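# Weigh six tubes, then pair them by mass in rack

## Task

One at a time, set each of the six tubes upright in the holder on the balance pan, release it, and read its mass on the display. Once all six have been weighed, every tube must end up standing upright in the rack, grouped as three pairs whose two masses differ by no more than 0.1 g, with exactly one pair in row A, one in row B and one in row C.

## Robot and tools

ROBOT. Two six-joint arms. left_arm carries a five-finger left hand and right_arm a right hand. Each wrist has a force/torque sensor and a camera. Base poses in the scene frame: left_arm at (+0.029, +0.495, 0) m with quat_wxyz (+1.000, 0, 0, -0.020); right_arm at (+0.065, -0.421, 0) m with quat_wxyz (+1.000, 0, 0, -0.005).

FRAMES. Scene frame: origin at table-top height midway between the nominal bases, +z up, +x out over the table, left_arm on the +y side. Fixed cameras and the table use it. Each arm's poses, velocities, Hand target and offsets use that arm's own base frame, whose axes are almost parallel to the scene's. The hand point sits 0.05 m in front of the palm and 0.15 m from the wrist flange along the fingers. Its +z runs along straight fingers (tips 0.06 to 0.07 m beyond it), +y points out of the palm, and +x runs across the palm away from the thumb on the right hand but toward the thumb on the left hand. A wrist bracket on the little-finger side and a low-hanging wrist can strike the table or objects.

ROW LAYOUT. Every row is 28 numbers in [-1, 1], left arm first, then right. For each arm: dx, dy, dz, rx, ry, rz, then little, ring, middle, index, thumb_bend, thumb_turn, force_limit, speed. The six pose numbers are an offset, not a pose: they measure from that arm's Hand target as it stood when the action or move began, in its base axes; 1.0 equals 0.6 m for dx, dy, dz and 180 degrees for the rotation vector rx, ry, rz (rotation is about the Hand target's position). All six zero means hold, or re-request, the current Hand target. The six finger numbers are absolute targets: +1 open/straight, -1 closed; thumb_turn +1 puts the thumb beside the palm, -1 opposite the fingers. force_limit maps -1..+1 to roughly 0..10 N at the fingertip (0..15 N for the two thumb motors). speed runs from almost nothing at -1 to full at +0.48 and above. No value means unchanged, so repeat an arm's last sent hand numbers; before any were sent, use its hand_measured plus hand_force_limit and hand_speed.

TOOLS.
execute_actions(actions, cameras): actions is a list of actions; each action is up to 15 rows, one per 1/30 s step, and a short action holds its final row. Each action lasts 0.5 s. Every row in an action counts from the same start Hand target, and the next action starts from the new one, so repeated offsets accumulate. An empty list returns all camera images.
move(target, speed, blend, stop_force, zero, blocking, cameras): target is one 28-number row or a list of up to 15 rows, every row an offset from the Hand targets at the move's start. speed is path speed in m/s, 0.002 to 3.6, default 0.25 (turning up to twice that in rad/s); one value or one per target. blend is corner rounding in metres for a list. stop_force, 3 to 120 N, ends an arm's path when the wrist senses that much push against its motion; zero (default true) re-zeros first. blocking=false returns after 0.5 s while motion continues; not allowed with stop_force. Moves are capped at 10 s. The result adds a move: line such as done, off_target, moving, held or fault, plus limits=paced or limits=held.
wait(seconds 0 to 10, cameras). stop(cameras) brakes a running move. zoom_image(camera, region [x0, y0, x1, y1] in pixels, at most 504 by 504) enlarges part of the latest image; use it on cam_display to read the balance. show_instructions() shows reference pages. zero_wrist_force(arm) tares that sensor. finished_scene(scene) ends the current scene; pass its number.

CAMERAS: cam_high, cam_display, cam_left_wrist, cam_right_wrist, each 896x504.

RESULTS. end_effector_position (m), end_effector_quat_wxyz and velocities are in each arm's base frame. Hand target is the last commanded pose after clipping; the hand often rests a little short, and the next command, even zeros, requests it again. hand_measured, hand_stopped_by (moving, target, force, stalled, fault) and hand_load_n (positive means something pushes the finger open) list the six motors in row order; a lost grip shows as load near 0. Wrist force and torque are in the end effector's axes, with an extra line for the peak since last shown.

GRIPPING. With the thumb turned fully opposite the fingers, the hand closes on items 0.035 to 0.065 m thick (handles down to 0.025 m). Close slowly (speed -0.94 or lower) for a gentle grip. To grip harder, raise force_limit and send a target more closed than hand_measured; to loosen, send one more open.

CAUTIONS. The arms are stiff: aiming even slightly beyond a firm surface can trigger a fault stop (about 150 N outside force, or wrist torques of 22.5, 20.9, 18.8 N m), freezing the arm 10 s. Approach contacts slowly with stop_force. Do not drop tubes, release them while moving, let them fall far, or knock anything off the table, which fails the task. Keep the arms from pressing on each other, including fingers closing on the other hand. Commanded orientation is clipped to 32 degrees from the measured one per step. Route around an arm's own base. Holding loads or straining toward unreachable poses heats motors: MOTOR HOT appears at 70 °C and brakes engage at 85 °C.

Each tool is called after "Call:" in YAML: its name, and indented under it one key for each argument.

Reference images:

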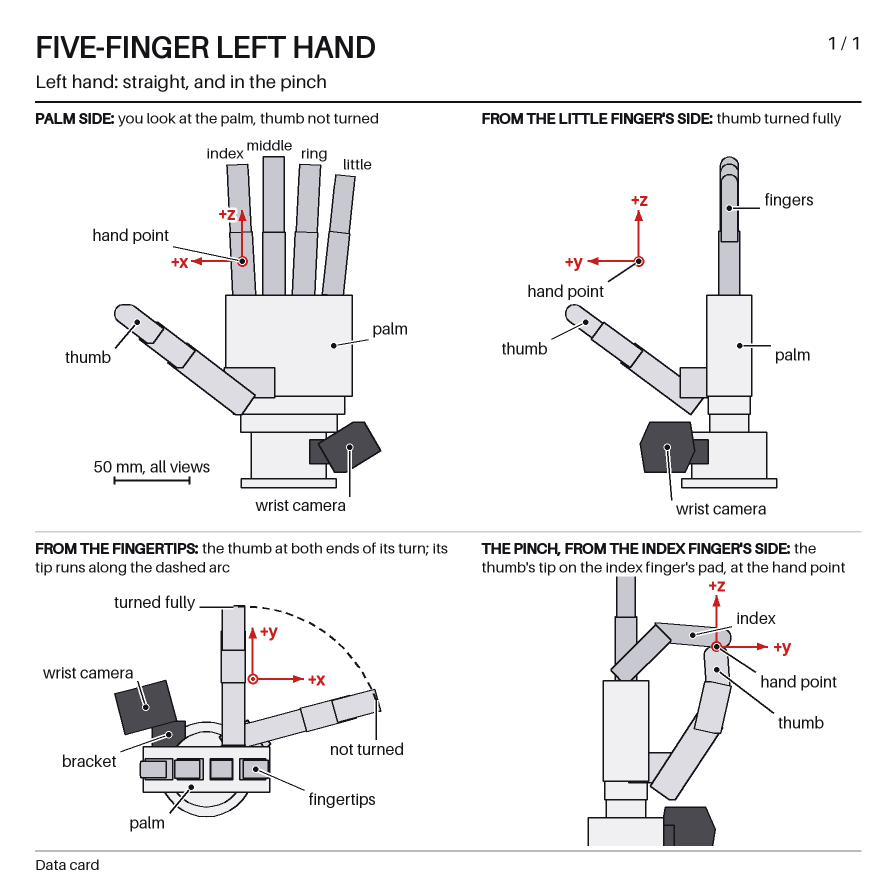

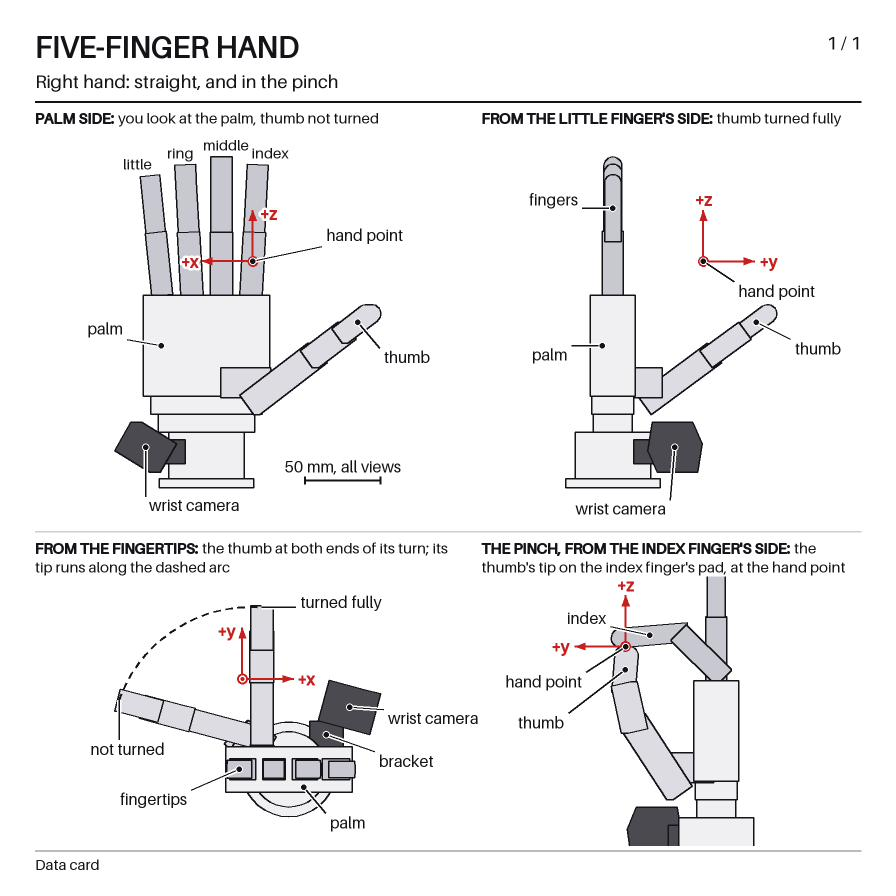

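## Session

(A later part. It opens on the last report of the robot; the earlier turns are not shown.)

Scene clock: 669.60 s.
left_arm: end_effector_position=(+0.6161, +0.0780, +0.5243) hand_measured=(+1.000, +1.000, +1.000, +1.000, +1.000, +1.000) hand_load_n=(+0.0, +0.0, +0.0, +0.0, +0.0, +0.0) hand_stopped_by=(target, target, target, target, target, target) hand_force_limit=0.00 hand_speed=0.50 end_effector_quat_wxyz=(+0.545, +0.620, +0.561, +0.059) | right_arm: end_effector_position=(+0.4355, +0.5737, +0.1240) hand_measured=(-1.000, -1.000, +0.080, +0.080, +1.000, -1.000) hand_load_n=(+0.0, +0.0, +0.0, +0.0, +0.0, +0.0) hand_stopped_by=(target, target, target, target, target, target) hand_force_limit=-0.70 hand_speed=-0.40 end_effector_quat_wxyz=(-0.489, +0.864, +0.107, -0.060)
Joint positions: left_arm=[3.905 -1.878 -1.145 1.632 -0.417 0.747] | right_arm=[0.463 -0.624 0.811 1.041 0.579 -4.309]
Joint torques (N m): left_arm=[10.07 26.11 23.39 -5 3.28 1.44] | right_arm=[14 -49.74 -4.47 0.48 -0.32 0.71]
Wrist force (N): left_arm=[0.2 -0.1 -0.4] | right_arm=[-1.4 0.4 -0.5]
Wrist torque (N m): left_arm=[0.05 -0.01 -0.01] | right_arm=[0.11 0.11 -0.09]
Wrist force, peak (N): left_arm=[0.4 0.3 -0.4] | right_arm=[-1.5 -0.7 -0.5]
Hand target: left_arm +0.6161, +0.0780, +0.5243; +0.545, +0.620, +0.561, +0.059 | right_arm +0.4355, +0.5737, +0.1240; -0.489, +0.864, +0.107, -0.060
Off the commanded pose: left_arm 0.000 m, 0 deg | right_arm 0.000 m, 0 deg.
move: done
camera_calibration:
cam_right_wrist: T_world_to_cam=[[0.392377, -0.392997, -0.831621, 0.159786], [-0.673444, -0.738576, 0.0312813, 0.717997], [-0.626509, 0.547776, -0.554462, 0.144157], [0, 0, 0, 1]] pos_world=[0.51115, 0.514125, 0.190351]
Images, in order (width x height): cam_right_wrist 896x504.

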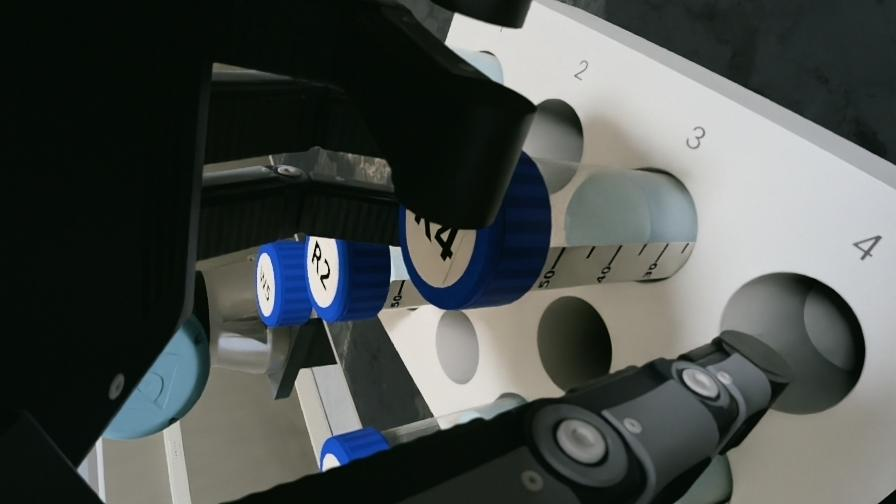

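Call:
move:
  target:
    - [0,0,0,0,0,0,1,1,1,1,1,1,0,0.5,0,0,0,0,0,0,-1,-1,0.08,0.08,-0.3,-1,-0.7,-0.5]
    - [0,0,0,0,0,0,1,1,1,1,1,1,0,0.5,0,0,0,0,0,0,-1,-1,-0.3,-0.3,-0.3,-1,-0.7,-0.7]
    - [0,0,0,0,0,0,1,1,1,1,1,1,0,0.5,0,0,0,0,0,0,-1,-1,-0.31,-0.31,-0.32,-1,-0.2,-0.8]
  speed: 0.1
  cameras: []

Call:
move:
  target: [0,0,0,0,0,0,1,1,1,1,1,1,0,0.5,0,0,0.25,0,0,0,-1,-1,-0.31,-0.31,-0.32,-1,-0.2,-0.8]
  speed: 0.12
  cameras: ["cam_right_wrist"]

Call:
zoom_image:
  camera: "cam_right_wrist"
  region: [500, 80, 896, 340]

Scene clock: 682.23 s.
left_arm: end_effector_position=(+0.6161, +0.0780, +0.5243) hand_measured=(+1.000, +1.000, +1.000, +1.000, +1.000, +1.000) hand_load_n=(+0.0, +0.0, +0.0, +0.0, +0.0, +0.0) hand_stopped_by=(target, target, target, target, target, target) hand_force_limit=0.00 hand_speed=0.50 end_effector_quat_wxyz=(+0.545, +0.620, +0.561, +0.059) | right_arm: end_effector_position=(+0.4355, +0.5737, +0.1240) hand_measured=(-1.000, -1.000, +0.048, +0.022, +0.358, -1.000) hand_load_n=(+0.0, +0.0, +8.0, +4.0, +11.0, +0.5) hand_stopped_by=(target, target, force, force, force, target) hand_force_limit=-0.20 hand_speed=-0.80 end_effector_quat_wxyz=(-0.489, +0.864, +0.107, -0.060)
Joint positions: left_arm=[3.905 -1.878 -1.145 1.632 -0.417 0.747] | right_arm=[0.463 -0.624 0.811 1.041 0.579 -4.309]
Joint torques (N m): left_arm=[9.31 26.94 23.25 -5.06 3.26 1.36] | right_arm=[10.78 -52.81 -4.69 0.82 -2.77 0.65]
Wrist force (N): left_arm=[0.1 0.1 -0.4] | right_arm=[-1.1 0.8 0.4]
Wrist torque (N m): left_arm=[0.07 -0.01 -0.02] | right_arm=[0.16 0.08 -0.09]
Wrist force, peak (N): left_arm=[0.1 0.1 -0.6] | right_arm=[-1.6 0.3 -0.3]
Hand target: left_arm +0.6161, +0.0780, +0.5243; +0.545, +0.620, +0.561, +0.059 | right_arm +0.4355, +0.5737, +0.1240; -0.489, +0.864, +0.107, -0.060
Off the commanded pose: left_arm 0.000 m, 0 deg | right_arm 0.000 m, 0 deg.
move: done
No camera images: "cameras" was empty.

Scene clock: 684.13 s.
left_arm: end_effector_position=(+0.6161, +0.0780, +0.5243) hand_measured=(+1.000, +1.000, +1.000, +1.000, +1.000, +1.000) hand_load_n=(+0.0, +0.0, +0.0, +0.0, +0.0, +0.0) hand_stopped_by=(target, target, target, target, target, target) hand_force_limit=0.00 hand_speed=0.50 end_effector_quat_wxyz=(+0.545, +0.620, +0.561, +0.059) | right_arm: end_effector_position=(+0.4355, +0.5736, +0.2740) hand_measured=(-1.000, -1.000, +0.048, +0.022, +0.358, -1.000) hand_load_n=(+0.0, +0.0, +6.0, +3.5, +9.0, +0.0) hand_stopped_by=(target, target, force, force, force, target) hand_force_limit=-0.20 hand_speed=-0.80 end_effector_quat_wxyz=(-0.489, +0.864, +0.107, -0.060)
Joint positions: left_arm=[3.905 -1.878 -1.145 1.632 -0.417 0.747] | right_arm=[0.462 -0.62 0.417 1.43 0.579 -4.309]
Joint torques (N m): left_arm=[11.69 25.68 21.98 -4.93 3.21 1.51] | right_arm=[14.98 -50.11 -31.28 3.04 0.24 -0.76]
Wrist force (N): left_arm=[0.0 0.0 -0.3] | right_arm=[-1.3 0.8 0.2]
Wrist torque (N m): left_arm=[0.05 0.02 -0.02] | right_arm=[0.06 0.07 -0.09]
Wrist force, peak (N): left_arm=[0.3 0.3 -0.3] | right_arm=[-1.2 2.3 1.0]
Hand target: left_arm +0.6161, +0.0780, +0.5243; +0.545, +0.620, +0.561, +0.059 | right_arm +0.4355, +0.5737, +0.2740; -0.489, +0.864, +0.107, -0.060
Off the commanded pose: left_arm 0.000 m, 0 deg | right_arm 0.000 m, 0 deg.
move: done
camera_calibration:
cam_right_wrist: T_world_to_cam=[[0.392329, -0.392947, -0.831667, 0.284504], [-0.673529, -0.738502, 0.0311999, 0.713263], [-0.626448, 0.547911, -0.554397, 0.227259], [0, 0, 0, 1]] pos_world=[0.51115, 0.514024, 0.340351]
Images, in order (width x height): cam_right_wrist 896x504.

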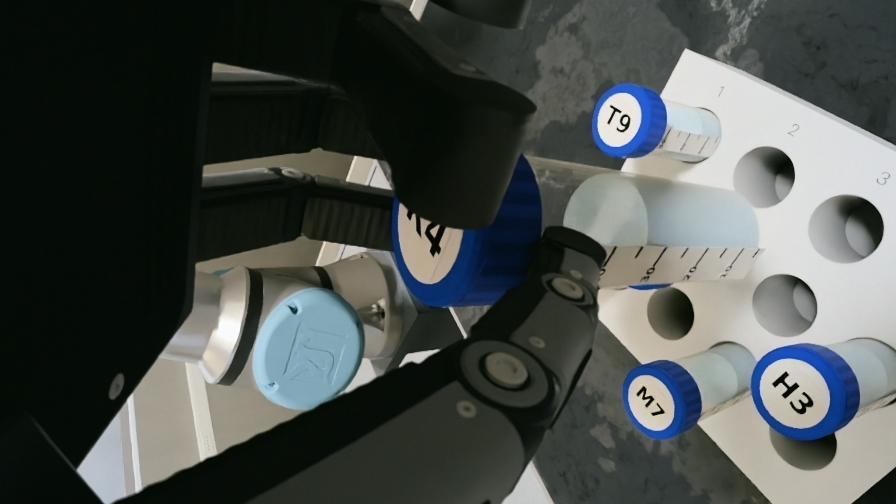

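Scaled by 1.273 from the camera's 896x504 image, which has a finer 1280x720 frame.

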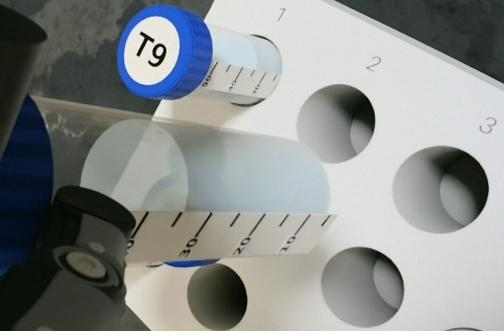

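Call:
move:
  target:
    - [0,0,0,0,0,0,1,1,1,1,1,1,0,0.5,-0.0722,-0.5505,0.05,0,0,0,-1,-1,-0.31,-0.31,-0.32,-1,-0.2,-0.8]
    - [0,0,0,0,0,0,1,1,1,1,1,1,0,0.5,-0.0722,-0.5505,-0.02,0,0,0,-1,-1,-0.31,-0.31,-0.32,-1,-0.2,-0.8]
  speed: 0.2
  blend: [0.02,0]
  cameras: ["cam_high","cam_right_wrist"]

Call:
zoom_image:
  camera: "cam_right_wrist"
  region: [500, 80, 896, 340]

Call:
zoom_image:
  camera: "cam_high"
  region: [310, 230, 390, 310]

Scene clock: 701.13 s.
left_arm: end_effector_position=(+0.6161, +0.0780, +0.5243) hand_measured=(+1.000, +1.000, +1.000, +1.000, +1.000, +1.000) hand_load_n=(+0.0, +0.0, +0.0, +0.0, +0.0, +0.0) hand_stopped_by=(target, target, target, target, target, target) hand_force_limit=0.00 hand_speed=0.50 end_effector_quat_wxyz=(+0.545, +0.620, +0.561, +0.059) | right_arm: end_effector_position=(+0.3921, +0.2434, +0.2621) hand_measured=(-1.000, -1.000, +0.048, +0.022, +0.358, -1.000) hand_load_n=(+0.0, +0.0, +6.5, +3.5, +9.0, +0.0) hand_stopped_by=(target, target, force, force, force, target) hand_force_limit=-0.20 hand_speed=-0.80 end_effector_quat_wxyz=(-0.489, +0.864, +0.107, -0.060)
Joint positions: left_arm=[3.905 -1.878 -1.145 1.632 -0.417 0.747] | right_arm=[-0.131 -1.136 1.549 1.707 0.649 -5.368]
Joint torques (N m): left_arm=[9.9 26.07 22.13 -4.87 3.23 1.29] | right_arm=[-16.02 -29.91 -1.49 0.88 0.1 -1.44]
Wrist force (N): left_arm=[0.3 0.1 -0.5] | right_arm=[-1.3 1.1 -0.1]
Wrist torque (N m): left_arm=[0.07 -0.04 0.00] | right_arm=[0.15 0.08 -0.09]
Wrist force, peak (N): left_arm=[0.3 0.1 -0.6] | right_arm=[-1.3 2.1 0.3]
Hand target: left_arm +0.6161, +0.0780, +0.5243; +0.545, +0.620, +0.561, +0.059 | right_arm +0.3921, +0.2434, +0.2620; -0.489, +0.864, +0.107, -0.060
Off the commanded pose: left_arm 0.000 m, 0 deg | right_arm 0.000 m, 0 deg.
move: done
camera_calibration:
cam_right_wrist: T_world_to_cam=[[0.392401, -0.393019, -0.831599, 0.16184], [-0.673398, -0.738616, 0.0313223, 0.44047], [-0.626543, 0.547707, -0.554492, 0.374507], [0, 0, 0, 1]] pos_world=[0.46775, 0.183825, 0.328451]
Images, in order (width x height): cam_high 896x504, cam_right_wrist 896x504.

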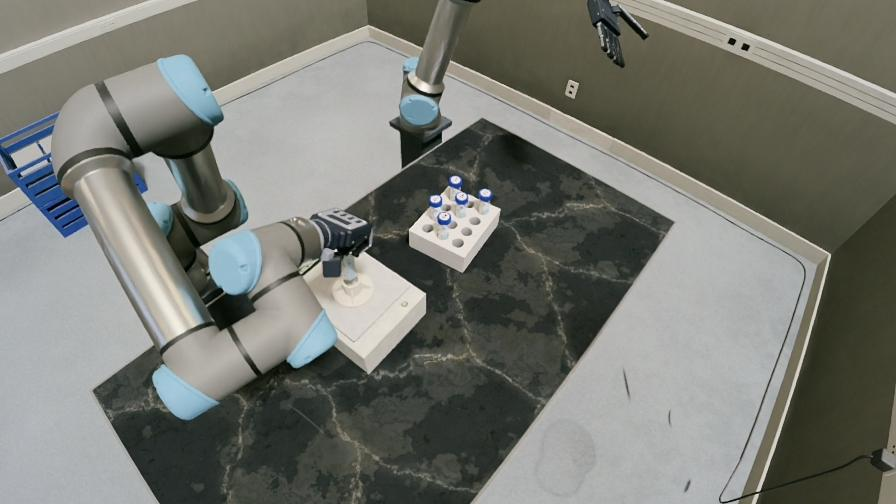

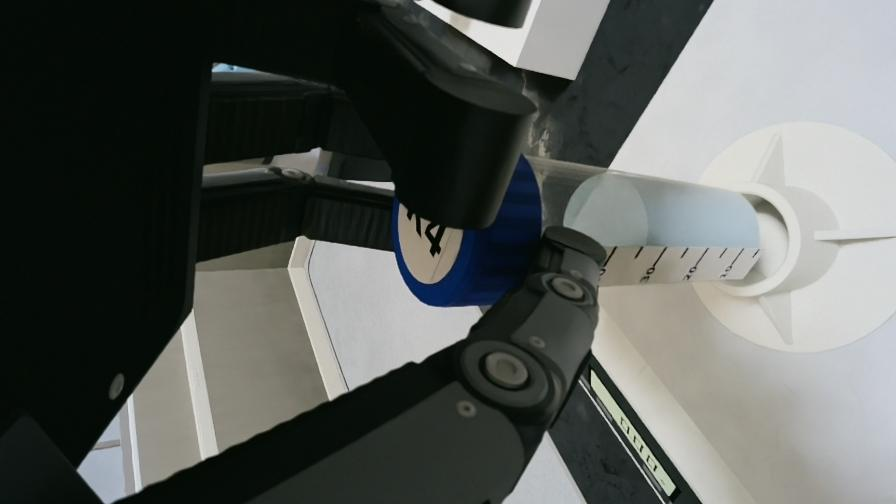

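Scaled by 1.273 from the camera's 896x504 image, which has a finer 1280x720 frame.

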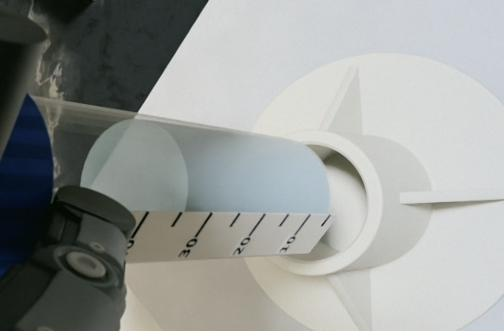

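Scaled by 6.300 from the camera's 896x504 image, which has a finer 1280x720 frame.

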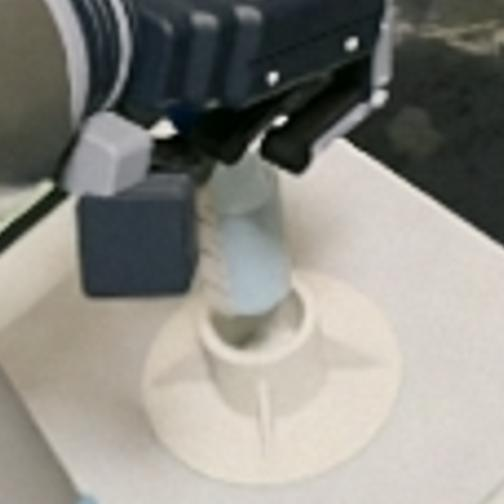

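Call:
move:
  target: [0,0,0,0,0,0,1,1,1,1,1,1,0,0.5,0.0017,-0.0017,-0.08,0,0,0,-1,-1,-0.31,-0.31,-0.32,-1,-0.2,-0.8]
  speed: 0.035
  stop_force: 3
  cameras: ["cam_right_wrist"]

Scene clock: 714.80 s.
left_arm: end_effector_position=(+0.6161, +0.0780, +0.5243) hand_measured=(+1.000, +1.000, +1.000, +1.000, +1.000, +1.000) hand_load_n=(-0.5, +0.0, +0.0, +0.0, +0.0, +0.0) hand_stopped_by=(target, target, target, target, target, target) hand_force_limit=0.00 hand_speed=0.50 end_effector_quat_wxyz=(+0.545, +0.620, +0.561, +0.059) | right_arm: end_effector_position=(+0.3931, +0.2424, +0.2153) hand_measured=(-1.000, -1.000, +0.048, +0.022, +0.358, -1.000) hand_load_n=(+0.0, +0.0, +6.0, +2.0, +7.5, +0.0) hand_stopped_by=(target, target, force, force, force, target) hand_force_limit=-0.20 hand_speed=-0.80 end_effector_quat_wxyz=(-0.489, +0.864, +0.107, -0.060)
Joint positions: left_arm=[3.905 -1.878 -1.145 1.632 -0.417 0.747] | right_arm=[-0.133 -1.085 1.604 1.603 0.65 -5.371]
Joint torques (N m): left_arm=[10.98 25.96 23.17 -5.02 3.14 1.17] | right_arm=[-9.94 -45.65 -27.88 4.23 0.08 -0.28]
Wrist force (N): left_arm=[0.4 0.1 -0.3] | right_arm=[-1.2 1.0 0.0]
Wrist torque (N m): left_arm=[0.06 -0.04 0.00] | right_arm=[0.11 0.07 -0.10]
Wrist force, peak (N): left_arm=[0.3 -0.1 -0.6] | right_arm=[-1.4 -3.7 -2.1]
Hand target: left_arm +0.6161, +0.0780, +0.5243; +0.545, +0.620, +0.561, +0.059 | right_arm +0.3931, +0.2424, +0.2153; -0.489, +0.864, +0.107, -0.060 (not the last commanded pose)
Off the commanded pose: left_arm 0.000 m, 0 deg | right_arm 0.001 m, 0 deg.
move: contact (right_arm)
camera_calibration:
cam_right_wrist: T_world_to_cam=[[0.392301, -0.392929, -0.831689, 0.122191], [-0.673399, -0.738615, 0.0313195, 0.441872], [-0.626605, 0.547772, -0.554358, 0.34971], [0, 0, 0, 1]] pos_world=[0.46875, 0.182825, 0.28165]
Images, in order (width x height): cam_right_wrist 896x504.

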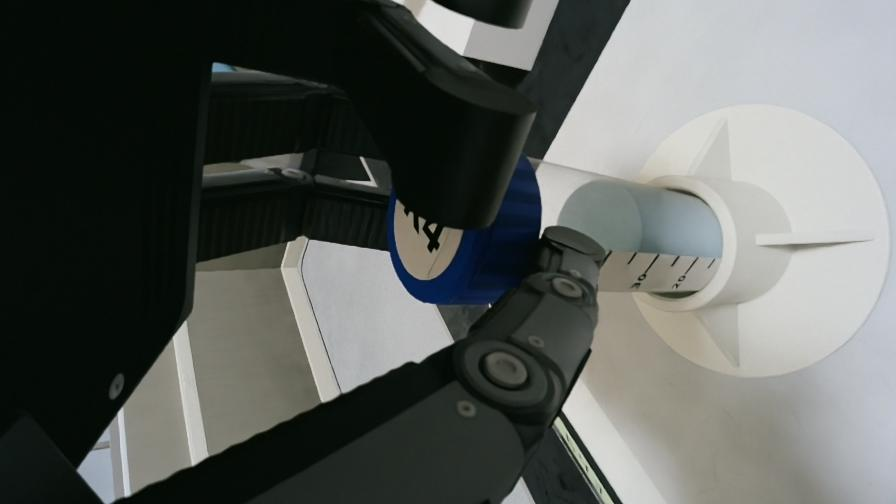

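Call:
move:
  target:
    - [0,0,0,0,0,0,1,1,1,1,1,1,0,0.5,0,0,0,0,0,0,-1,-1,0.8,0.8,1,-1,-0.3,0]
    - [0,0,0,0,0,0,1,1,1,1,1,1,0,0.5,0,0,0.107,0,0,0,-1,-1,0.8,0.8,1,-1,-0.3,0]
  speed: 0.12
  cameras: ["cam_display","cam_right_wrist"]

Call:
zoom_image:
  camera: "cam_display"
  region: [290, 20, 600, 340]

Scene clock: 722.77 s.
left_arm: end_effector_position=(+0.6161, +0.0780, +0.5243) hand_measured=(+1.000, +1.000, +1.000, +1.000, +1.000, +1.000) hand_load_n=(+0.0, +0.0, +0.5, +0.0, +0.0, +0.0) hand_stopped_by=(target, target, target, target, target, target) hand_force_limit=0.00 hand_speed=0.50 end_effector_quat_wxyz=(+0.545, +0.620, +0.561, +0.059) | right_arm: end_effector_position=(+0.3931, +0.2424, +0.2795) hand_measured=(-1.000, -1.000, +0.800, +0.800, +1.000, -1.000) hand_load_n=(+0.0, +0.0, +0.0, +0.0, +0.0, +0.0) hand_stopped_by=(target, target, target, target, target, target) hand_force_limit=-0.30 hand_speed=0.00 end_effector_quat_wxyz=(-0.489, +0.864, +0.107, -0.060)
Joint positions: left_arm=[3.905 -1.878 -1.145 1.632 -0.417 0.747] | right_arm=[-0.133 -1.15 1.522 1.75 0.65 -5.37]
Joint torques (N m): left_arm=[12.02 26.38 23.08 -5.01 3.2 0.93] | right_arm=[-4.21 -43.82 -28.18 4.22 0.4 -1.18]
Wrist force (N): left_arm=[0.3 0.1 -0.3] | right_arm=[-1.3 0.3 -0.4]
Wrist torque (N m): left_arm=[0.07 -0.02 -0.01] | right_arm=[0.06 0.10 -0.12]
Wrist force, peak (N): left_arm=[0.3 -0.1 -0.6] | right_arm=[-1.3 1.1 0.0]
Hand target: left_arm +0.6161, +0.0780, +0.5243; +0.545, +0.620, +0.561, +0.059 | right_arm +0.3931, +0.2424, +0.2795; -0.489, +0.864, +0.107, -0.060
Off the commanded pose: left_arm 0.000 m, 0 deg | right_arm 0.000 m, 0 deg.
move: done
camera_calibration:
cam_right_wrist: T_world_to_cam=[[0.392379, -0.392893, -0.831669, 0.175536], [-0.673323, -0.738686, 0.0312951, 0.439847], [-0.626638, 0.547702, -0.554389, 0.385339], [0, 0, 0, 1]] pos_world=[0.46875, 0.182825, 0.34585]
Images, in order (width x height): cam_display 896x504, cam_right_wrist 896x504.

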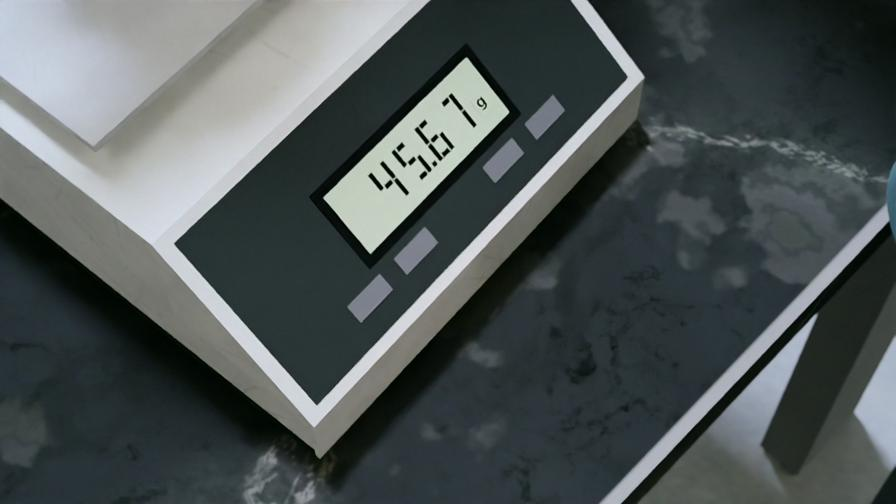

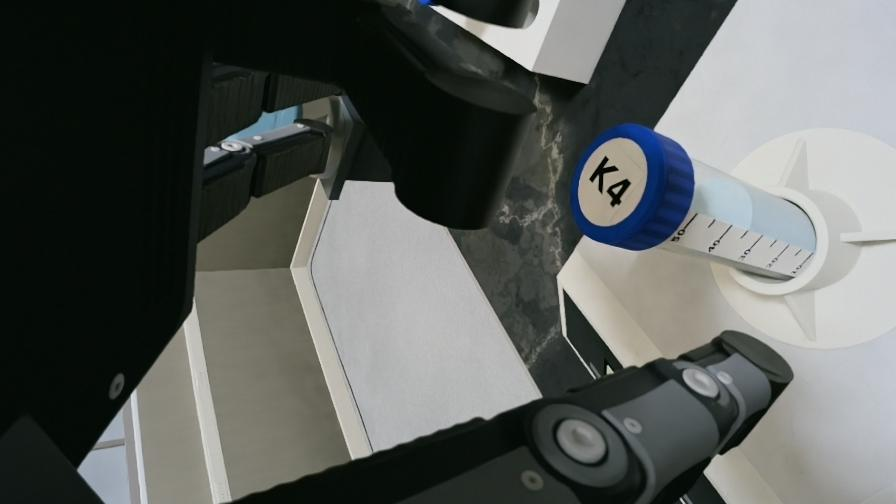

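Scaled by 1.575 from the camera's 896x504 image, which has a finer 1280x720 frame.

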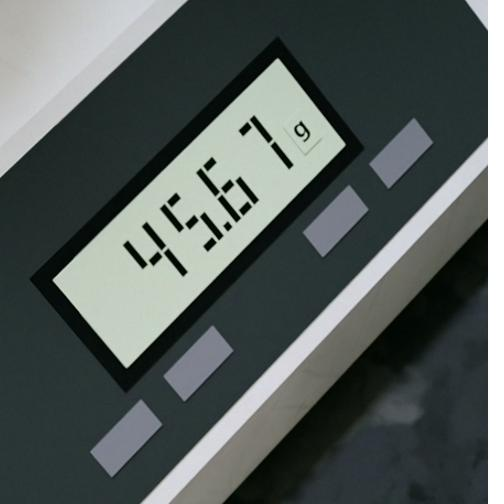

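Call:
move:
  target:
    - [0,0,0,0,0,0,1,1,1,1,1,1,0,0.5,0.008,0.0048,-0.1067,0,0,0,-1,-1,0.8,0.8,1,-1,-0.6,0]
    - [0,0,0,0,0,0,1,1,1,1,1,1,0,0.5,0.008,0.0048,-0.1067,0,0,0,-1,-1,0.08,0.08,1,-1,-0.6,-0.3]
  speed: 0.1
  cameras: ["cam_right_wrist"]

Call:
move:
  target:
    - [0,0,0,0,0,0,1,1,1,1,1,1,0,0.5,0,0,0,0,0,0,-1,-1,0.08,0.08,-0.3,-1,-0.7,-0.5]
    - [0,0,0,0,0,0,1,1,1,1,1,1,0,0.5,0,0,0,0,0,0,-1,-1,-0.3,-0.3,-0.3,-1,-0.7,-0.7]
    - [0,0,0,0,0,0,1,1,1,1,1,1,0,0.5,0,0,0,0,0,0,-1,-1,-0.31,-0.31,-0.32,-1,-0.2,-0.8]
  speed: 0.08
  cameras: ["cam_right_wrist"]

Scene clock: 748.10 s.
left_arm: end_effector_position=(+0.6161, +0.0780, +0.5243) hand_measured=(+1.000, +1.000, +1.000, +1.000, +1.000, +1.000) hand_load_n=(+0.0, +0.0, +0.0, +0.0, +0.0, +0.0) hand_stopped_by=(target, target, target, target, target, target) hand_force_limit=0.00 hand_speed=0.50 end_effector_quat_wxyz=(+0.545, +0.620, +0.561, +0.059) | right_arm: end_effector_position=(+0.3979, +0.2453, +0.2155) hand_measured=(-1.000, -1.000, +0.080, +0.080, +1.000, -1.000) hand_load_n=(+0.0, +0.0, +0.0, +0.0, +0.0, +0.0) hand_stopped_by=(target, target, target, target, target, target) hand_force_limit=-0.60 hand_speed=-0.30 end_effector_quat_wxyz=(-0.489, +0.864, +0.107, -0.060)
Joint positions: left_arm=[3.905 -1.878 -1.145 1.632 -0.417 0.747] | right_arm=[-0.125 -1.074 1.584 1.604 0.646 -5.36]
Joint torques (N m): left_arm=[11.06 26.47 21.36 -5.12 3.18 1.15] | right_arm=[13.62 -31.12 -3.25 1.56 -1.45 0.62]
Wrist force (N): left_arm=[0.2 0.1 -0.2] | right_arm=[-1.1 0.2 -0.3]
Wrist torque (N m): left_arm=[0.06 -0.01 -0.01] | right_arm=[0.09 0.06 -0.09]
Wrist force, peak (N): left_arm=[0.5 -0.1 -0.6] | right_arm=[-1.2 -0.8 -0.8]
Hand target: left_arm +0.6161, +0.0780, +0.5243; +0.545, +0.620, +0.561, +0.059 | right_arm +0.3979, +0.2453, +0.2155; -0.489, +0.864, +0.107, -0.060
Off the commanded pose: left_arm 0.000 m, 0 deg | right_arm 0.000 m, 0 deg.
move: done
camera_calibration:
cam_right_wrist: T_world_to_cam=[[0.392301, -0.392929, -0.831689, 0.121614], [-0.673399, -0.738615, 0.0313195, 0.44724], [-0.626605, 0.547772, -0.554358, 0.35124], [0, 0, 0, 1]] pos_world=[0.47355, 0.185725, 0.28185]
Images, in order (width x height): cam_right_wrist 896x504.

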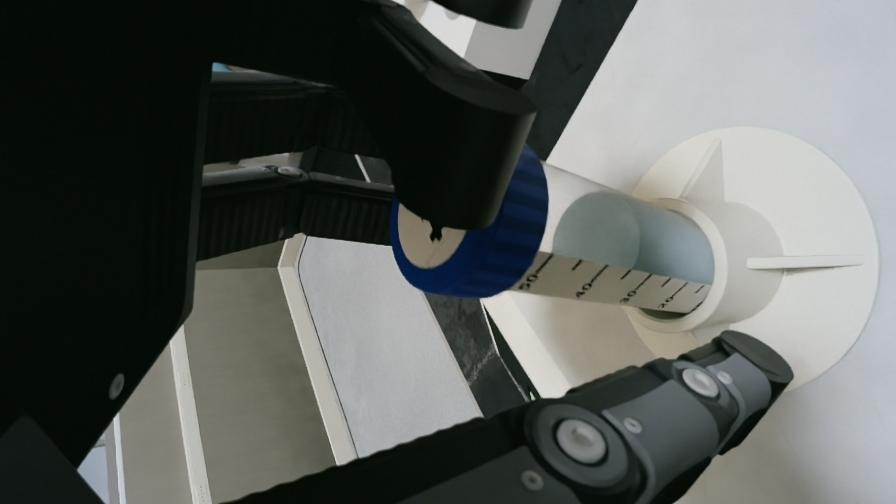

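Scene clock: 750.30 s.
left_arm: end_effector_position=(+0.6161, +0.0780, +0.5243) hand_measured=(+1.000, +1.000, +1.000, +1.000, +1.000, +1.000) hand_load_n=(+0.0, +0.0, +0.0, +0.0, +0.0, +0.0) hand_stopped_by=(target, target, target, target, target, target) hand_force_limit=0.00 hand_speed=0.50 end_effector_quat_wxyz=(+0.545, +0.620, +0.561, +0.059) | right_arm: end_effector_position=(+0.3979, +0.2453, +0.2155) hand_measured=(-1.000, -1.000, +0.066, +0.028, +0.342, -1.000) hand_load_n=(+0.0, +0.0, +6.0, +2.5, +9.0, +0.5) hand_stopped_by=(target, target, force, force, force, target) hand_force_limit=-0.20 hand_speed=-0.80 end_effector_quat_wxyz=(-0.489, +0.864, +0.107, -0.060)
Joint positions: left_arm=[3.905 -1.878 -1.145 1.632 -0.417 0.747] | right_arm=[-0.125 -1.074 1.584 1.604 0.646 -5.36]
Joint torques (N m): left_arm=[11.6 26.52 21.6 -5 3.29 1.17] | right_arm=[12.52 -32.64 -8.62 3.52 0.1 0.7]
Wrist force (N): left_arm=[0.1 0.1 -0.4] | right_arm=[-1.2 0.6 -0.3]
Wrist torque (N m): left_arm=[0.07 0.00 -0.01] | right_arm=[0.10 0.06 -0.08]
Wrist force, peak (N): left_arm=[0.1 -0.4 -0.5] | right_arm=[-1.4 1.1 0.1]
Hand target: left_arm +0.6161, +0.0780, +0.5243; +0.545, +0.620, +0.561, +0.059 | right_arm +0.3979, +0.2453, +0.2155; -0.489, +0.864, +0.107, -0.060
Off the commanded pose: left_arm 0.000 m, 0 deg | right_arm 0.000 m, 0 deg.
move: done
camera_calibration:
cam_right_wrist: T_world_to_cam=[[0.392301, -0.392929, -0.831689, 0.121614], [-0.673399, -0.738615, 0.0313195, 0.44724], [-0.626605, 0.547772, -0.554358, 0.35124], [0, 0, 0, 1]] pos_world=[0.47355, 0.185725, 0.28185]
Images, in order (width x height): cam_right_wrist 896x504.

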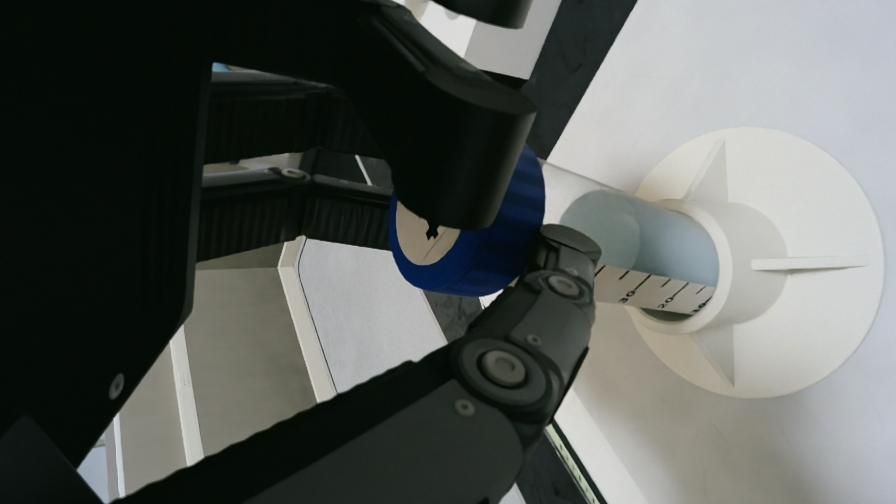

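Call:
move:
  target: [0,0,0,0,0,0,1,1,1,1,1,1,0,0.5,0,0,0.1275,0,0,0,-1,-1,-0.31,-0.31,-0.32,-1,-0.2,-0.8]
  speed: 0.12
  cameras: ["cam_right_wrist"]

Call:
zoom_image:
  camera: "cam_right_wrist"
  region: [500, 80, 896, 340]

Scene clock: 755.77 s.
left_arm: end_effector_position=(+0.6161, +0.0780, +0.5243) hand_measured=(+1.000, +1.000, +1.000, +1.000, +1.000, +1.000) hand_load_n=(+0.5, +0.0, +0.0, +0.0, +0.0, +0.0) hand_stopped_by=(target, target, target, target, target, target) hand_force_limit=0.00 hand_speed=0.50 end_effector_quat_wxyz=(+0.545, +0.620, +0.561, +0.059) | right_arm: end_effector_position=(+0.3979, +0.2453, +0.2920) hand_measured=(-1.000, -1.000, +0.066, +0.028, +0.342, -1.000) hand_load_n=(+0.0, +0.0, +6.5, +2.0, +9.0, +0.5) hand_stopped_by=(target, target, force, force, force, target) hand_force_limit=-0.20 hand_speed=-0.80 end_effector_quat_wxyz=(-0.489, +0.864, +0.107, -0.060)
Joint positions: left_arm=[3.905 -1.878 -1.145 1.632 -0.417 0.747] | right_arm=[-0.125 -1.148 1.483 1.779 0.646 -5.36]
Joint torques (N m): left_arm=[10.74 26.42 21.76 -4.89 3.15 1.15] | right_arm=[-5.83 -45.28 -30.72 4.15 0.37 -0.66]
Wrist force (N): left_arm=[0.1 0.0 -0.6] | right_arm=[-1.2 0.7 -0.3]
Wrist torque (N m): left_arm=[0.06 0.00 -0.01] | right_arm=[0.11 0.08 -0.10]
Wrist force, peak (N): left_arm=[0.5 -0.2 -0.5] | right_arm=[-1.4 1.9 0.5]
Hand target: left_arm +0.6161, +0.0780, +0.5243; +0.545, +0.620, +0.561, +0.059 | right_arm +0.3979, +0.2453, +0.2920; -0.489, +0.864, +0.107, -0.060
Off the commanded pose: left_arm 0.000 m, 0 deg | right_arm 0.000 m, 0 deg.
move: done
camera_calibration:
cam_right_wrist: T_world_to_cam=[[0.392379, -0.392893, -0.831669, 0.185188], [-0.673323, -0.738686, 0.0312951, 0.44483], [-0.626638, 0.547702, -0.554389, 0.393688], [0, 0, 0, 1]] pos_world=[0.47355, 0.185725, 0.35835]
Images, in order (width x height): cam_right_wrist 896x504.

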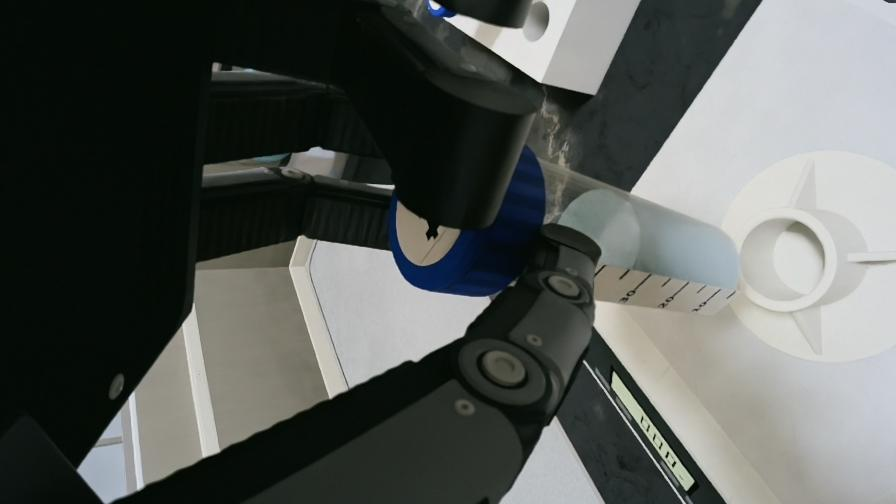

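Scaled by 1.273 from the camera's 896x504 image, which has a finer 1280x720 frame.

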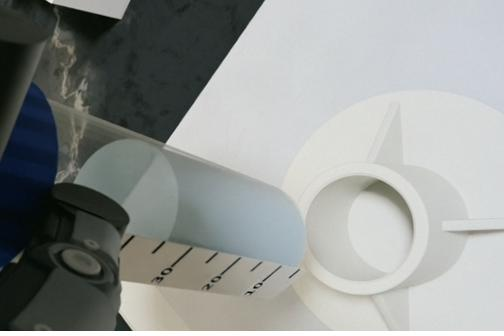

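Call:
zoom_image:
  camera: "cam_right_wrist"
  region: [580, 170, 760, 330]

Scaled by 2.800 from the camera's 896x504 image, which has a finer 1280x720 frame.

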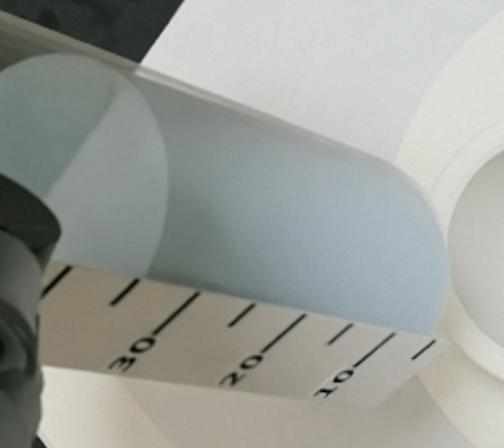

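Call:
move:
  target:
    - [0,0,0,0,0,0,1,1,1,1,1,1,0,0.5,0.0598,0.5365,0.01,0.0399,-0.0421,0,-1,-1,-0.31,-0.31,-0.32,-1,-0.2,-0.8]
    - [0,0,0,0,0,0,1,1,1,1,1,1,0,0.5,0.0598,0.5365,-0.1333,0.0399,-0.0421,0,-1,-1,-0.31,-0.31,-0.32,-1,-0.2,-0.8]
  speed: [0.25,0.12]
  blend: [0.01,0]
  cameras: ["cam_right_wrist"]

Call:
zoom_image:
  camera: "cam_right_wrist"
  region: [500, 80, 896, 340]

Scene clock: 790.30 s.
left_arm: end_effector_position=(+0.6161, +0.0780, +0.5243) hand_measured=(+1.000, +1.000, +1.000, +1.000, +1.000, +1.000) hand_load_n=(-0.5, +0.0, +0.0, +0.0, +0.0, +0.0) hand_stopped_by=(target, target, target, target, target, target) hand_force_limit=0.00 hand_speed=0.50 end_effector_quat_wxyz=(+0.545, +0.620, +0.561, +0.059) | right_arm: end_effector_position=(+0.4337, +0.5672, +0.2120) hand_measured=(-1.000, -1.000, +0.066, +0.028, +0.342, -1.000) hand_load_n=(+0.0, +0.0, +6.0, +2.5, +9.0, +0.5) hand_stopped_by=(target, target, force, force, force, target) hand_force_limit=-0.20 hand_speed=-0.80 end_effector_quat_wxyz=(-0.534, +0.834, +0.142, +0.003)
Joint positions: left_arm=[3.905 -1.878 -1.145 1.632 -0.417 0.747] | right_arm=[0.439 -0.803 0.907 0.948 0.519 -4.306]
Joint torques (N m): left_arm=[9.14 25.73 20.76 -4.82 3.36 0.89] | right_arm=[-1.98 -60.8 -3.68 0.19 -0.98 1.14]
Wrist force (N): left_arm=[0.4 0.0 -0.5] | right_arm=[-1.6 1.0 -0.4]
Wrist torque (N m): left_arm=[0.07 -0.04 0.00] | right_arm=[0.15 0.12 -0.24]
Wrist force, peak (N): left_arm=[0.3 -0.1 -0.7] | right_arm=[-1.7 1.9 -1.3]
Hand target: left_arm +0.6161, +0.0780, +0.5243; +0.545, +0.620, +0.561, +0.059 | right_arm +0.4338, +0.5672, +0.2120; -0.534, +0.834, +0.142, +0.004
Off the commanded pose: left_arm 0.000 m, 0 deg | right_arm 0.000 m, 0 deg.
move: done
camera_calibration:
cam_right_wrist: T_world_to_cam=[[0.501553, -0.289398, -0.815287, 0.121485], [-0.665447, -0.731259, -0.149802, 0.73999], [-0.552834, 0.617664, -0.559344, 0.124816], [0, 0, 0, 1]] pos_world=[0.500495, 0.499188, 0.279712]
Images, in order (width x height): cam_right_wrist 896x504.

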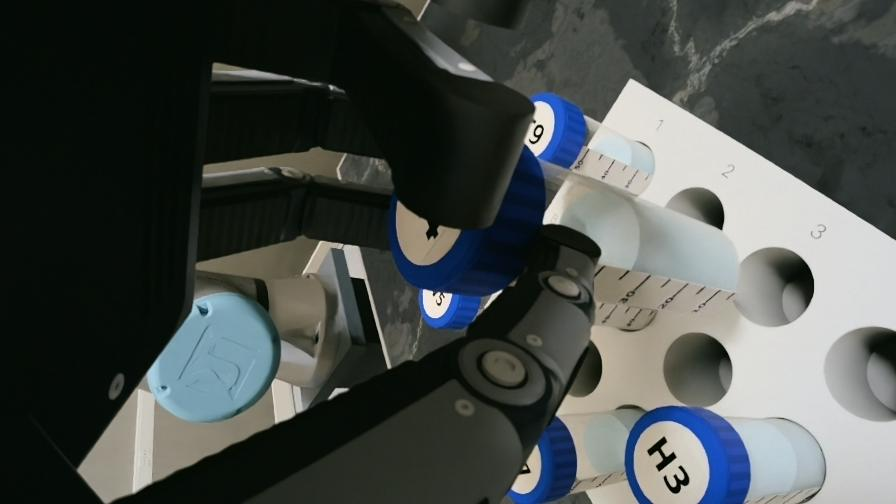

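Scaled by 1.273 from the camera's 896x504 image, which has a finer 1280x720 frame.

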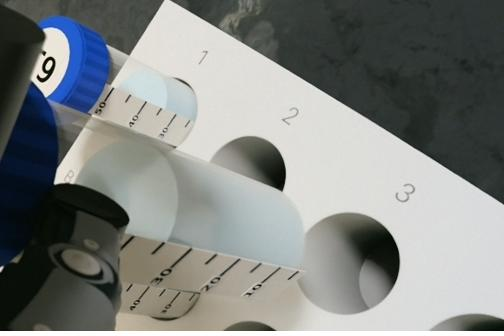

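Call:
move:
  target: [0,0,0,0,0,0,1,1,1,1,1,1,0,0.5,0.0003,-0.001,-0.162,0,0,0,-1,-1,-0.31,-0.31,-0.32,-1,-0.2,-0.8]
  speed: 0.05
  stop_force: 3.5
  cameras: ["cam_right_wrist"]

Scene clock: 800.50 s.
left_arm: end_effector_position=(+0.6161, +0.0780, +0.5243) hand_measured=(+1.000, +1.000, +1.000, +1.000, +1.000, +1.000) hand_load_n=(+0.0, +0.0, +0.0, +0.0, +0.0, +0.0) hand_stopped_by=(target, target, target, target, target, target) hand_force_limit=0.00 hand_speed=0.50 end_effector_quat_wxyz=(+0.545, +0.620, +0.561, +0.059) | right_arm: end_effector_position=(+0.4339, +0.5665, +0.1179) hand_measured=(-1.000, -1.000, +0.066, +0.028, +0.340, -1.000) hand_load_n=(+0.0, +0.0, +4.5, +2.0, +5.5, +0.5) hand_stopped_by=(target, target, force, force, force, target) hand_force_limit=-0.20 hand_speed=-0.80 end_effector_quat_wxyz=(-0.534, +0.834, +0.142, +0.003)
Joint positions: left_arm=[3.905 -1.878 -1.145 1.632 -0.417 0.747] | right_arm=[0.438 -0.749 1.056 0.746 0.518 -4.308]
Joint torques (N m): left_arm=[11.27 26.4 21.47 -5.03 3.31 0.82] | right_arm=[-12.35 -60.97 -30.22 3.27 0.14 0.45]
Wrist force (N): left_arm=[0.1 -0.2 -0.5] | right_arm=[-2.0 0.6 -0.1]
Wrist torque (N m): left_arm=[0.03 -0.01 -0.01] | right_arm=[0.12 0.16 -0.26]
Wrist force, peak (N): left_arm=[0.3 0.0 -0.7] | right_arm=[-1.6 -4.9 -0.7]
Hand target: left_arm +0.6161, +0.0780, +0.5243; +0.545, +0.620, +0.561, +0.059 | right_arm +0.4339, +0.5665, +0.1179; -0.534, +0.834, +0.142, +0.003 (not the last commanded pose)
Off the commanded pose: left_arm 0.000 m, 0 deg | right_arm 0.003 m, 0 deg.
move: contact (right_arm)
camera_calibration:
cam_right_wrist: T_world_to_cam=[[0.50156, -0.289364, -0.815295, 0.0445548], [-0.665355, -0.731354, -0.149747, 0.725595], [-0.552938, 0.617567, -0.559348, 0.0728187], [0, 0, 0, 1]] pos_world=[0.500695, 0.498589, 0.185712]
Images, in order (width x height): cam_right_wrist 896x504.

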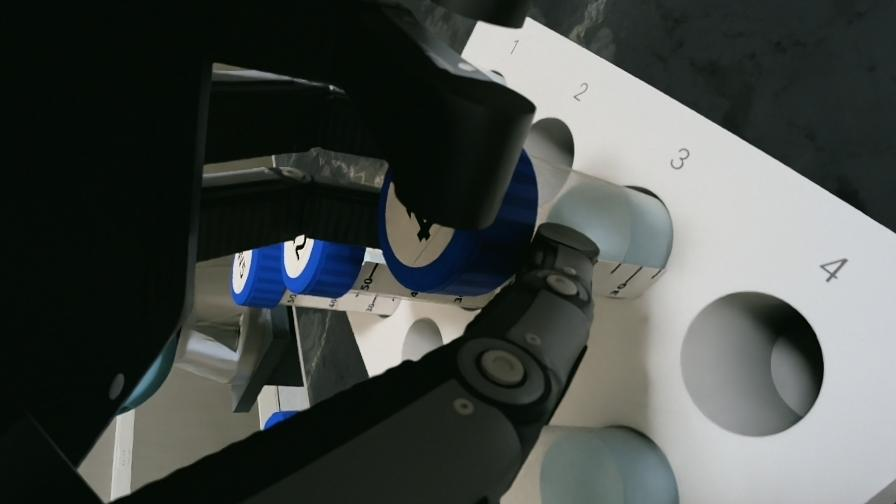

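Call:
move:
  target:
    - [0,0,0,0,0,0,1,1,1,1,1,1,0,0.5,0,0,0,0,0,0,-1,-1,0.45,0.45,1,-1,-0.3,0]
    - [0,0,0,0,0,0,1,1,1,1,1,1,0,0.5,0,0,0.1367,0,0,0,-1,-1,0.45,0.45,1,-1,-0.3,0]
    - [0,0,0,0,0,0,1,1,1,1,1,1,0,0.5,-0.0365,0.1612,0.1367,-0.0399,0.0421,0,-1,-1,0.45,0.45,1,-1,-0.3,0]
  speed: [0.1,0.12,0.2]
  blend: [0,0.02,0]
  cameras: ["cam_right_wrist","cam_high"]

Scene clock: 809.27 s.
left_arm: end_effector_position=(+0.6161, +0.0780, +0.5243) hand_measured=(+1.000, +1.000, +1.000, +1.000, +1.000, +1.000) hand_load_n=(+0.0, +0.5, +0.0, +0.0, +0.0, +0.0) hand_stopped_by=(target, target, target, target, target, target) hand_force_limit=0.00 hand_speed=0.50 end_effector_quat_wxyz=(+0.545, +0.620, +0.561, +0.059) | right_arm: end_effector_position=(+0.4119, +0.6632, +0.1999) hand_measured=(-1.000, -1.000, +0.450, +0.450, +1.000, -1.000) hand_load_n=(+0.0, +0.0, +0.0, -0.5, +0.0, +0.0) hand_stopped_by=(target, target, target, target, target, target) hand_force_limit=-0.30 hand_speed=0.00 end_effector_quat_wxyz=(-0.489, +0.864, +0.107, -0.060)
Joint positions: left_arm=[3.905 -1.878 -1.145 1.632 -0.417 0.747] | right_arm=[0.598 -0.454 0.245 1.257 0.636 -4.092]
Joint torques (N m): left_arm=[9.92 26.14 21.43 -5 3.11 0.46] | right_arm=[14.9 -54.62 -30.52 2.96 0.16 -1.34]
Wrist force (N): left_arm=[0.1 0.0 -0.4] | right_arm=[-1.0 0.4 -0.6]
Wrist torque (N m): left_arm=[0.06 0.00 -0.01] | right_arm=[0.10 0.06 -0.05]
Wrist force, peak (N): left_arm=[0.4 0.1 -0.6] | right_arm=[-1.6 0.4 -1.8]
Hand target: left_arm +0.6161, +0.0780, +0.5243; +0.545, +0.620, +0.561, +0.059 | right_arm +0.4120, +0.6633, +0.2000; -0.489, +0.864, +0.107, -0.061
Off the commanded pose: left_arm 0.000 m, 0 deg | right_arm 0.000 m, 0 deg.
move: done
camera_calibration:
cam_right_wrist: T_world_to_cam=[[0.392383, -0.392589, -0.831811, 0.267101], [-0.673763, -0.738312, 0.030633, 0.765924], [-0.626163, 0.548424, -0.554213, 0.121859], [0, 0, 0, 1]] pos_world=[0.487549, 0.603522, 0.266251]
Images, in order (width x height): cam_high 896x504, cam_right_wrist 896x504.

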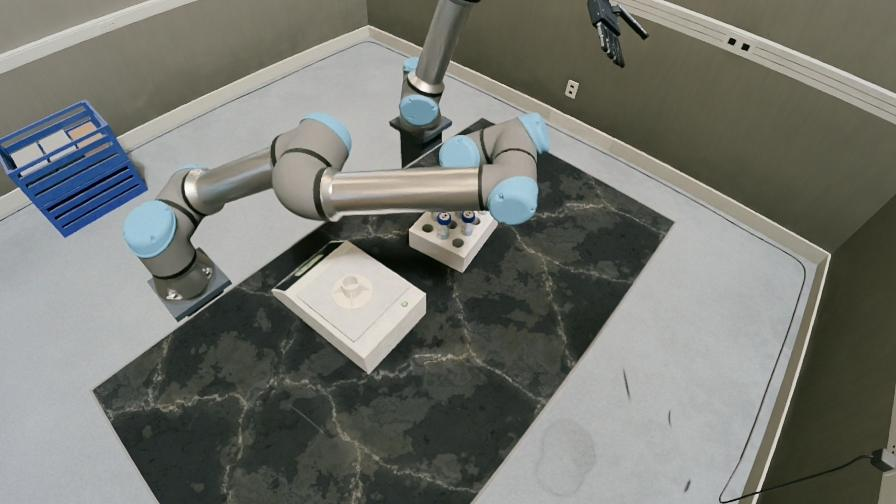

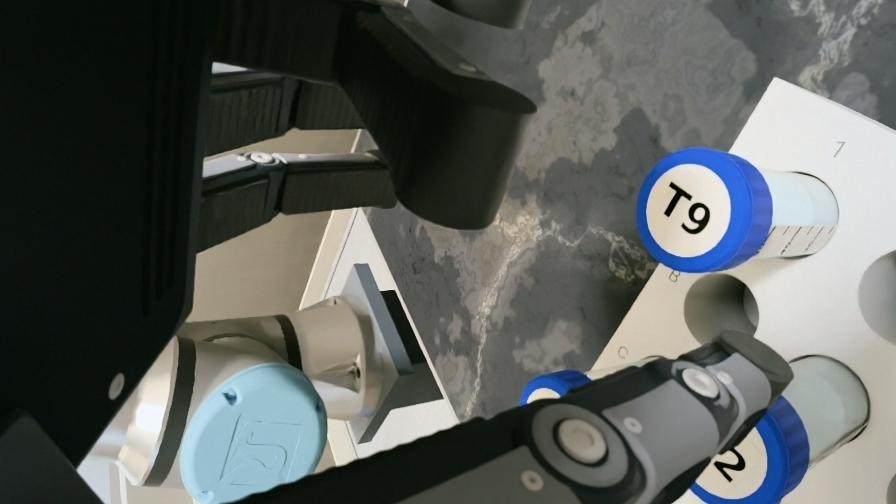

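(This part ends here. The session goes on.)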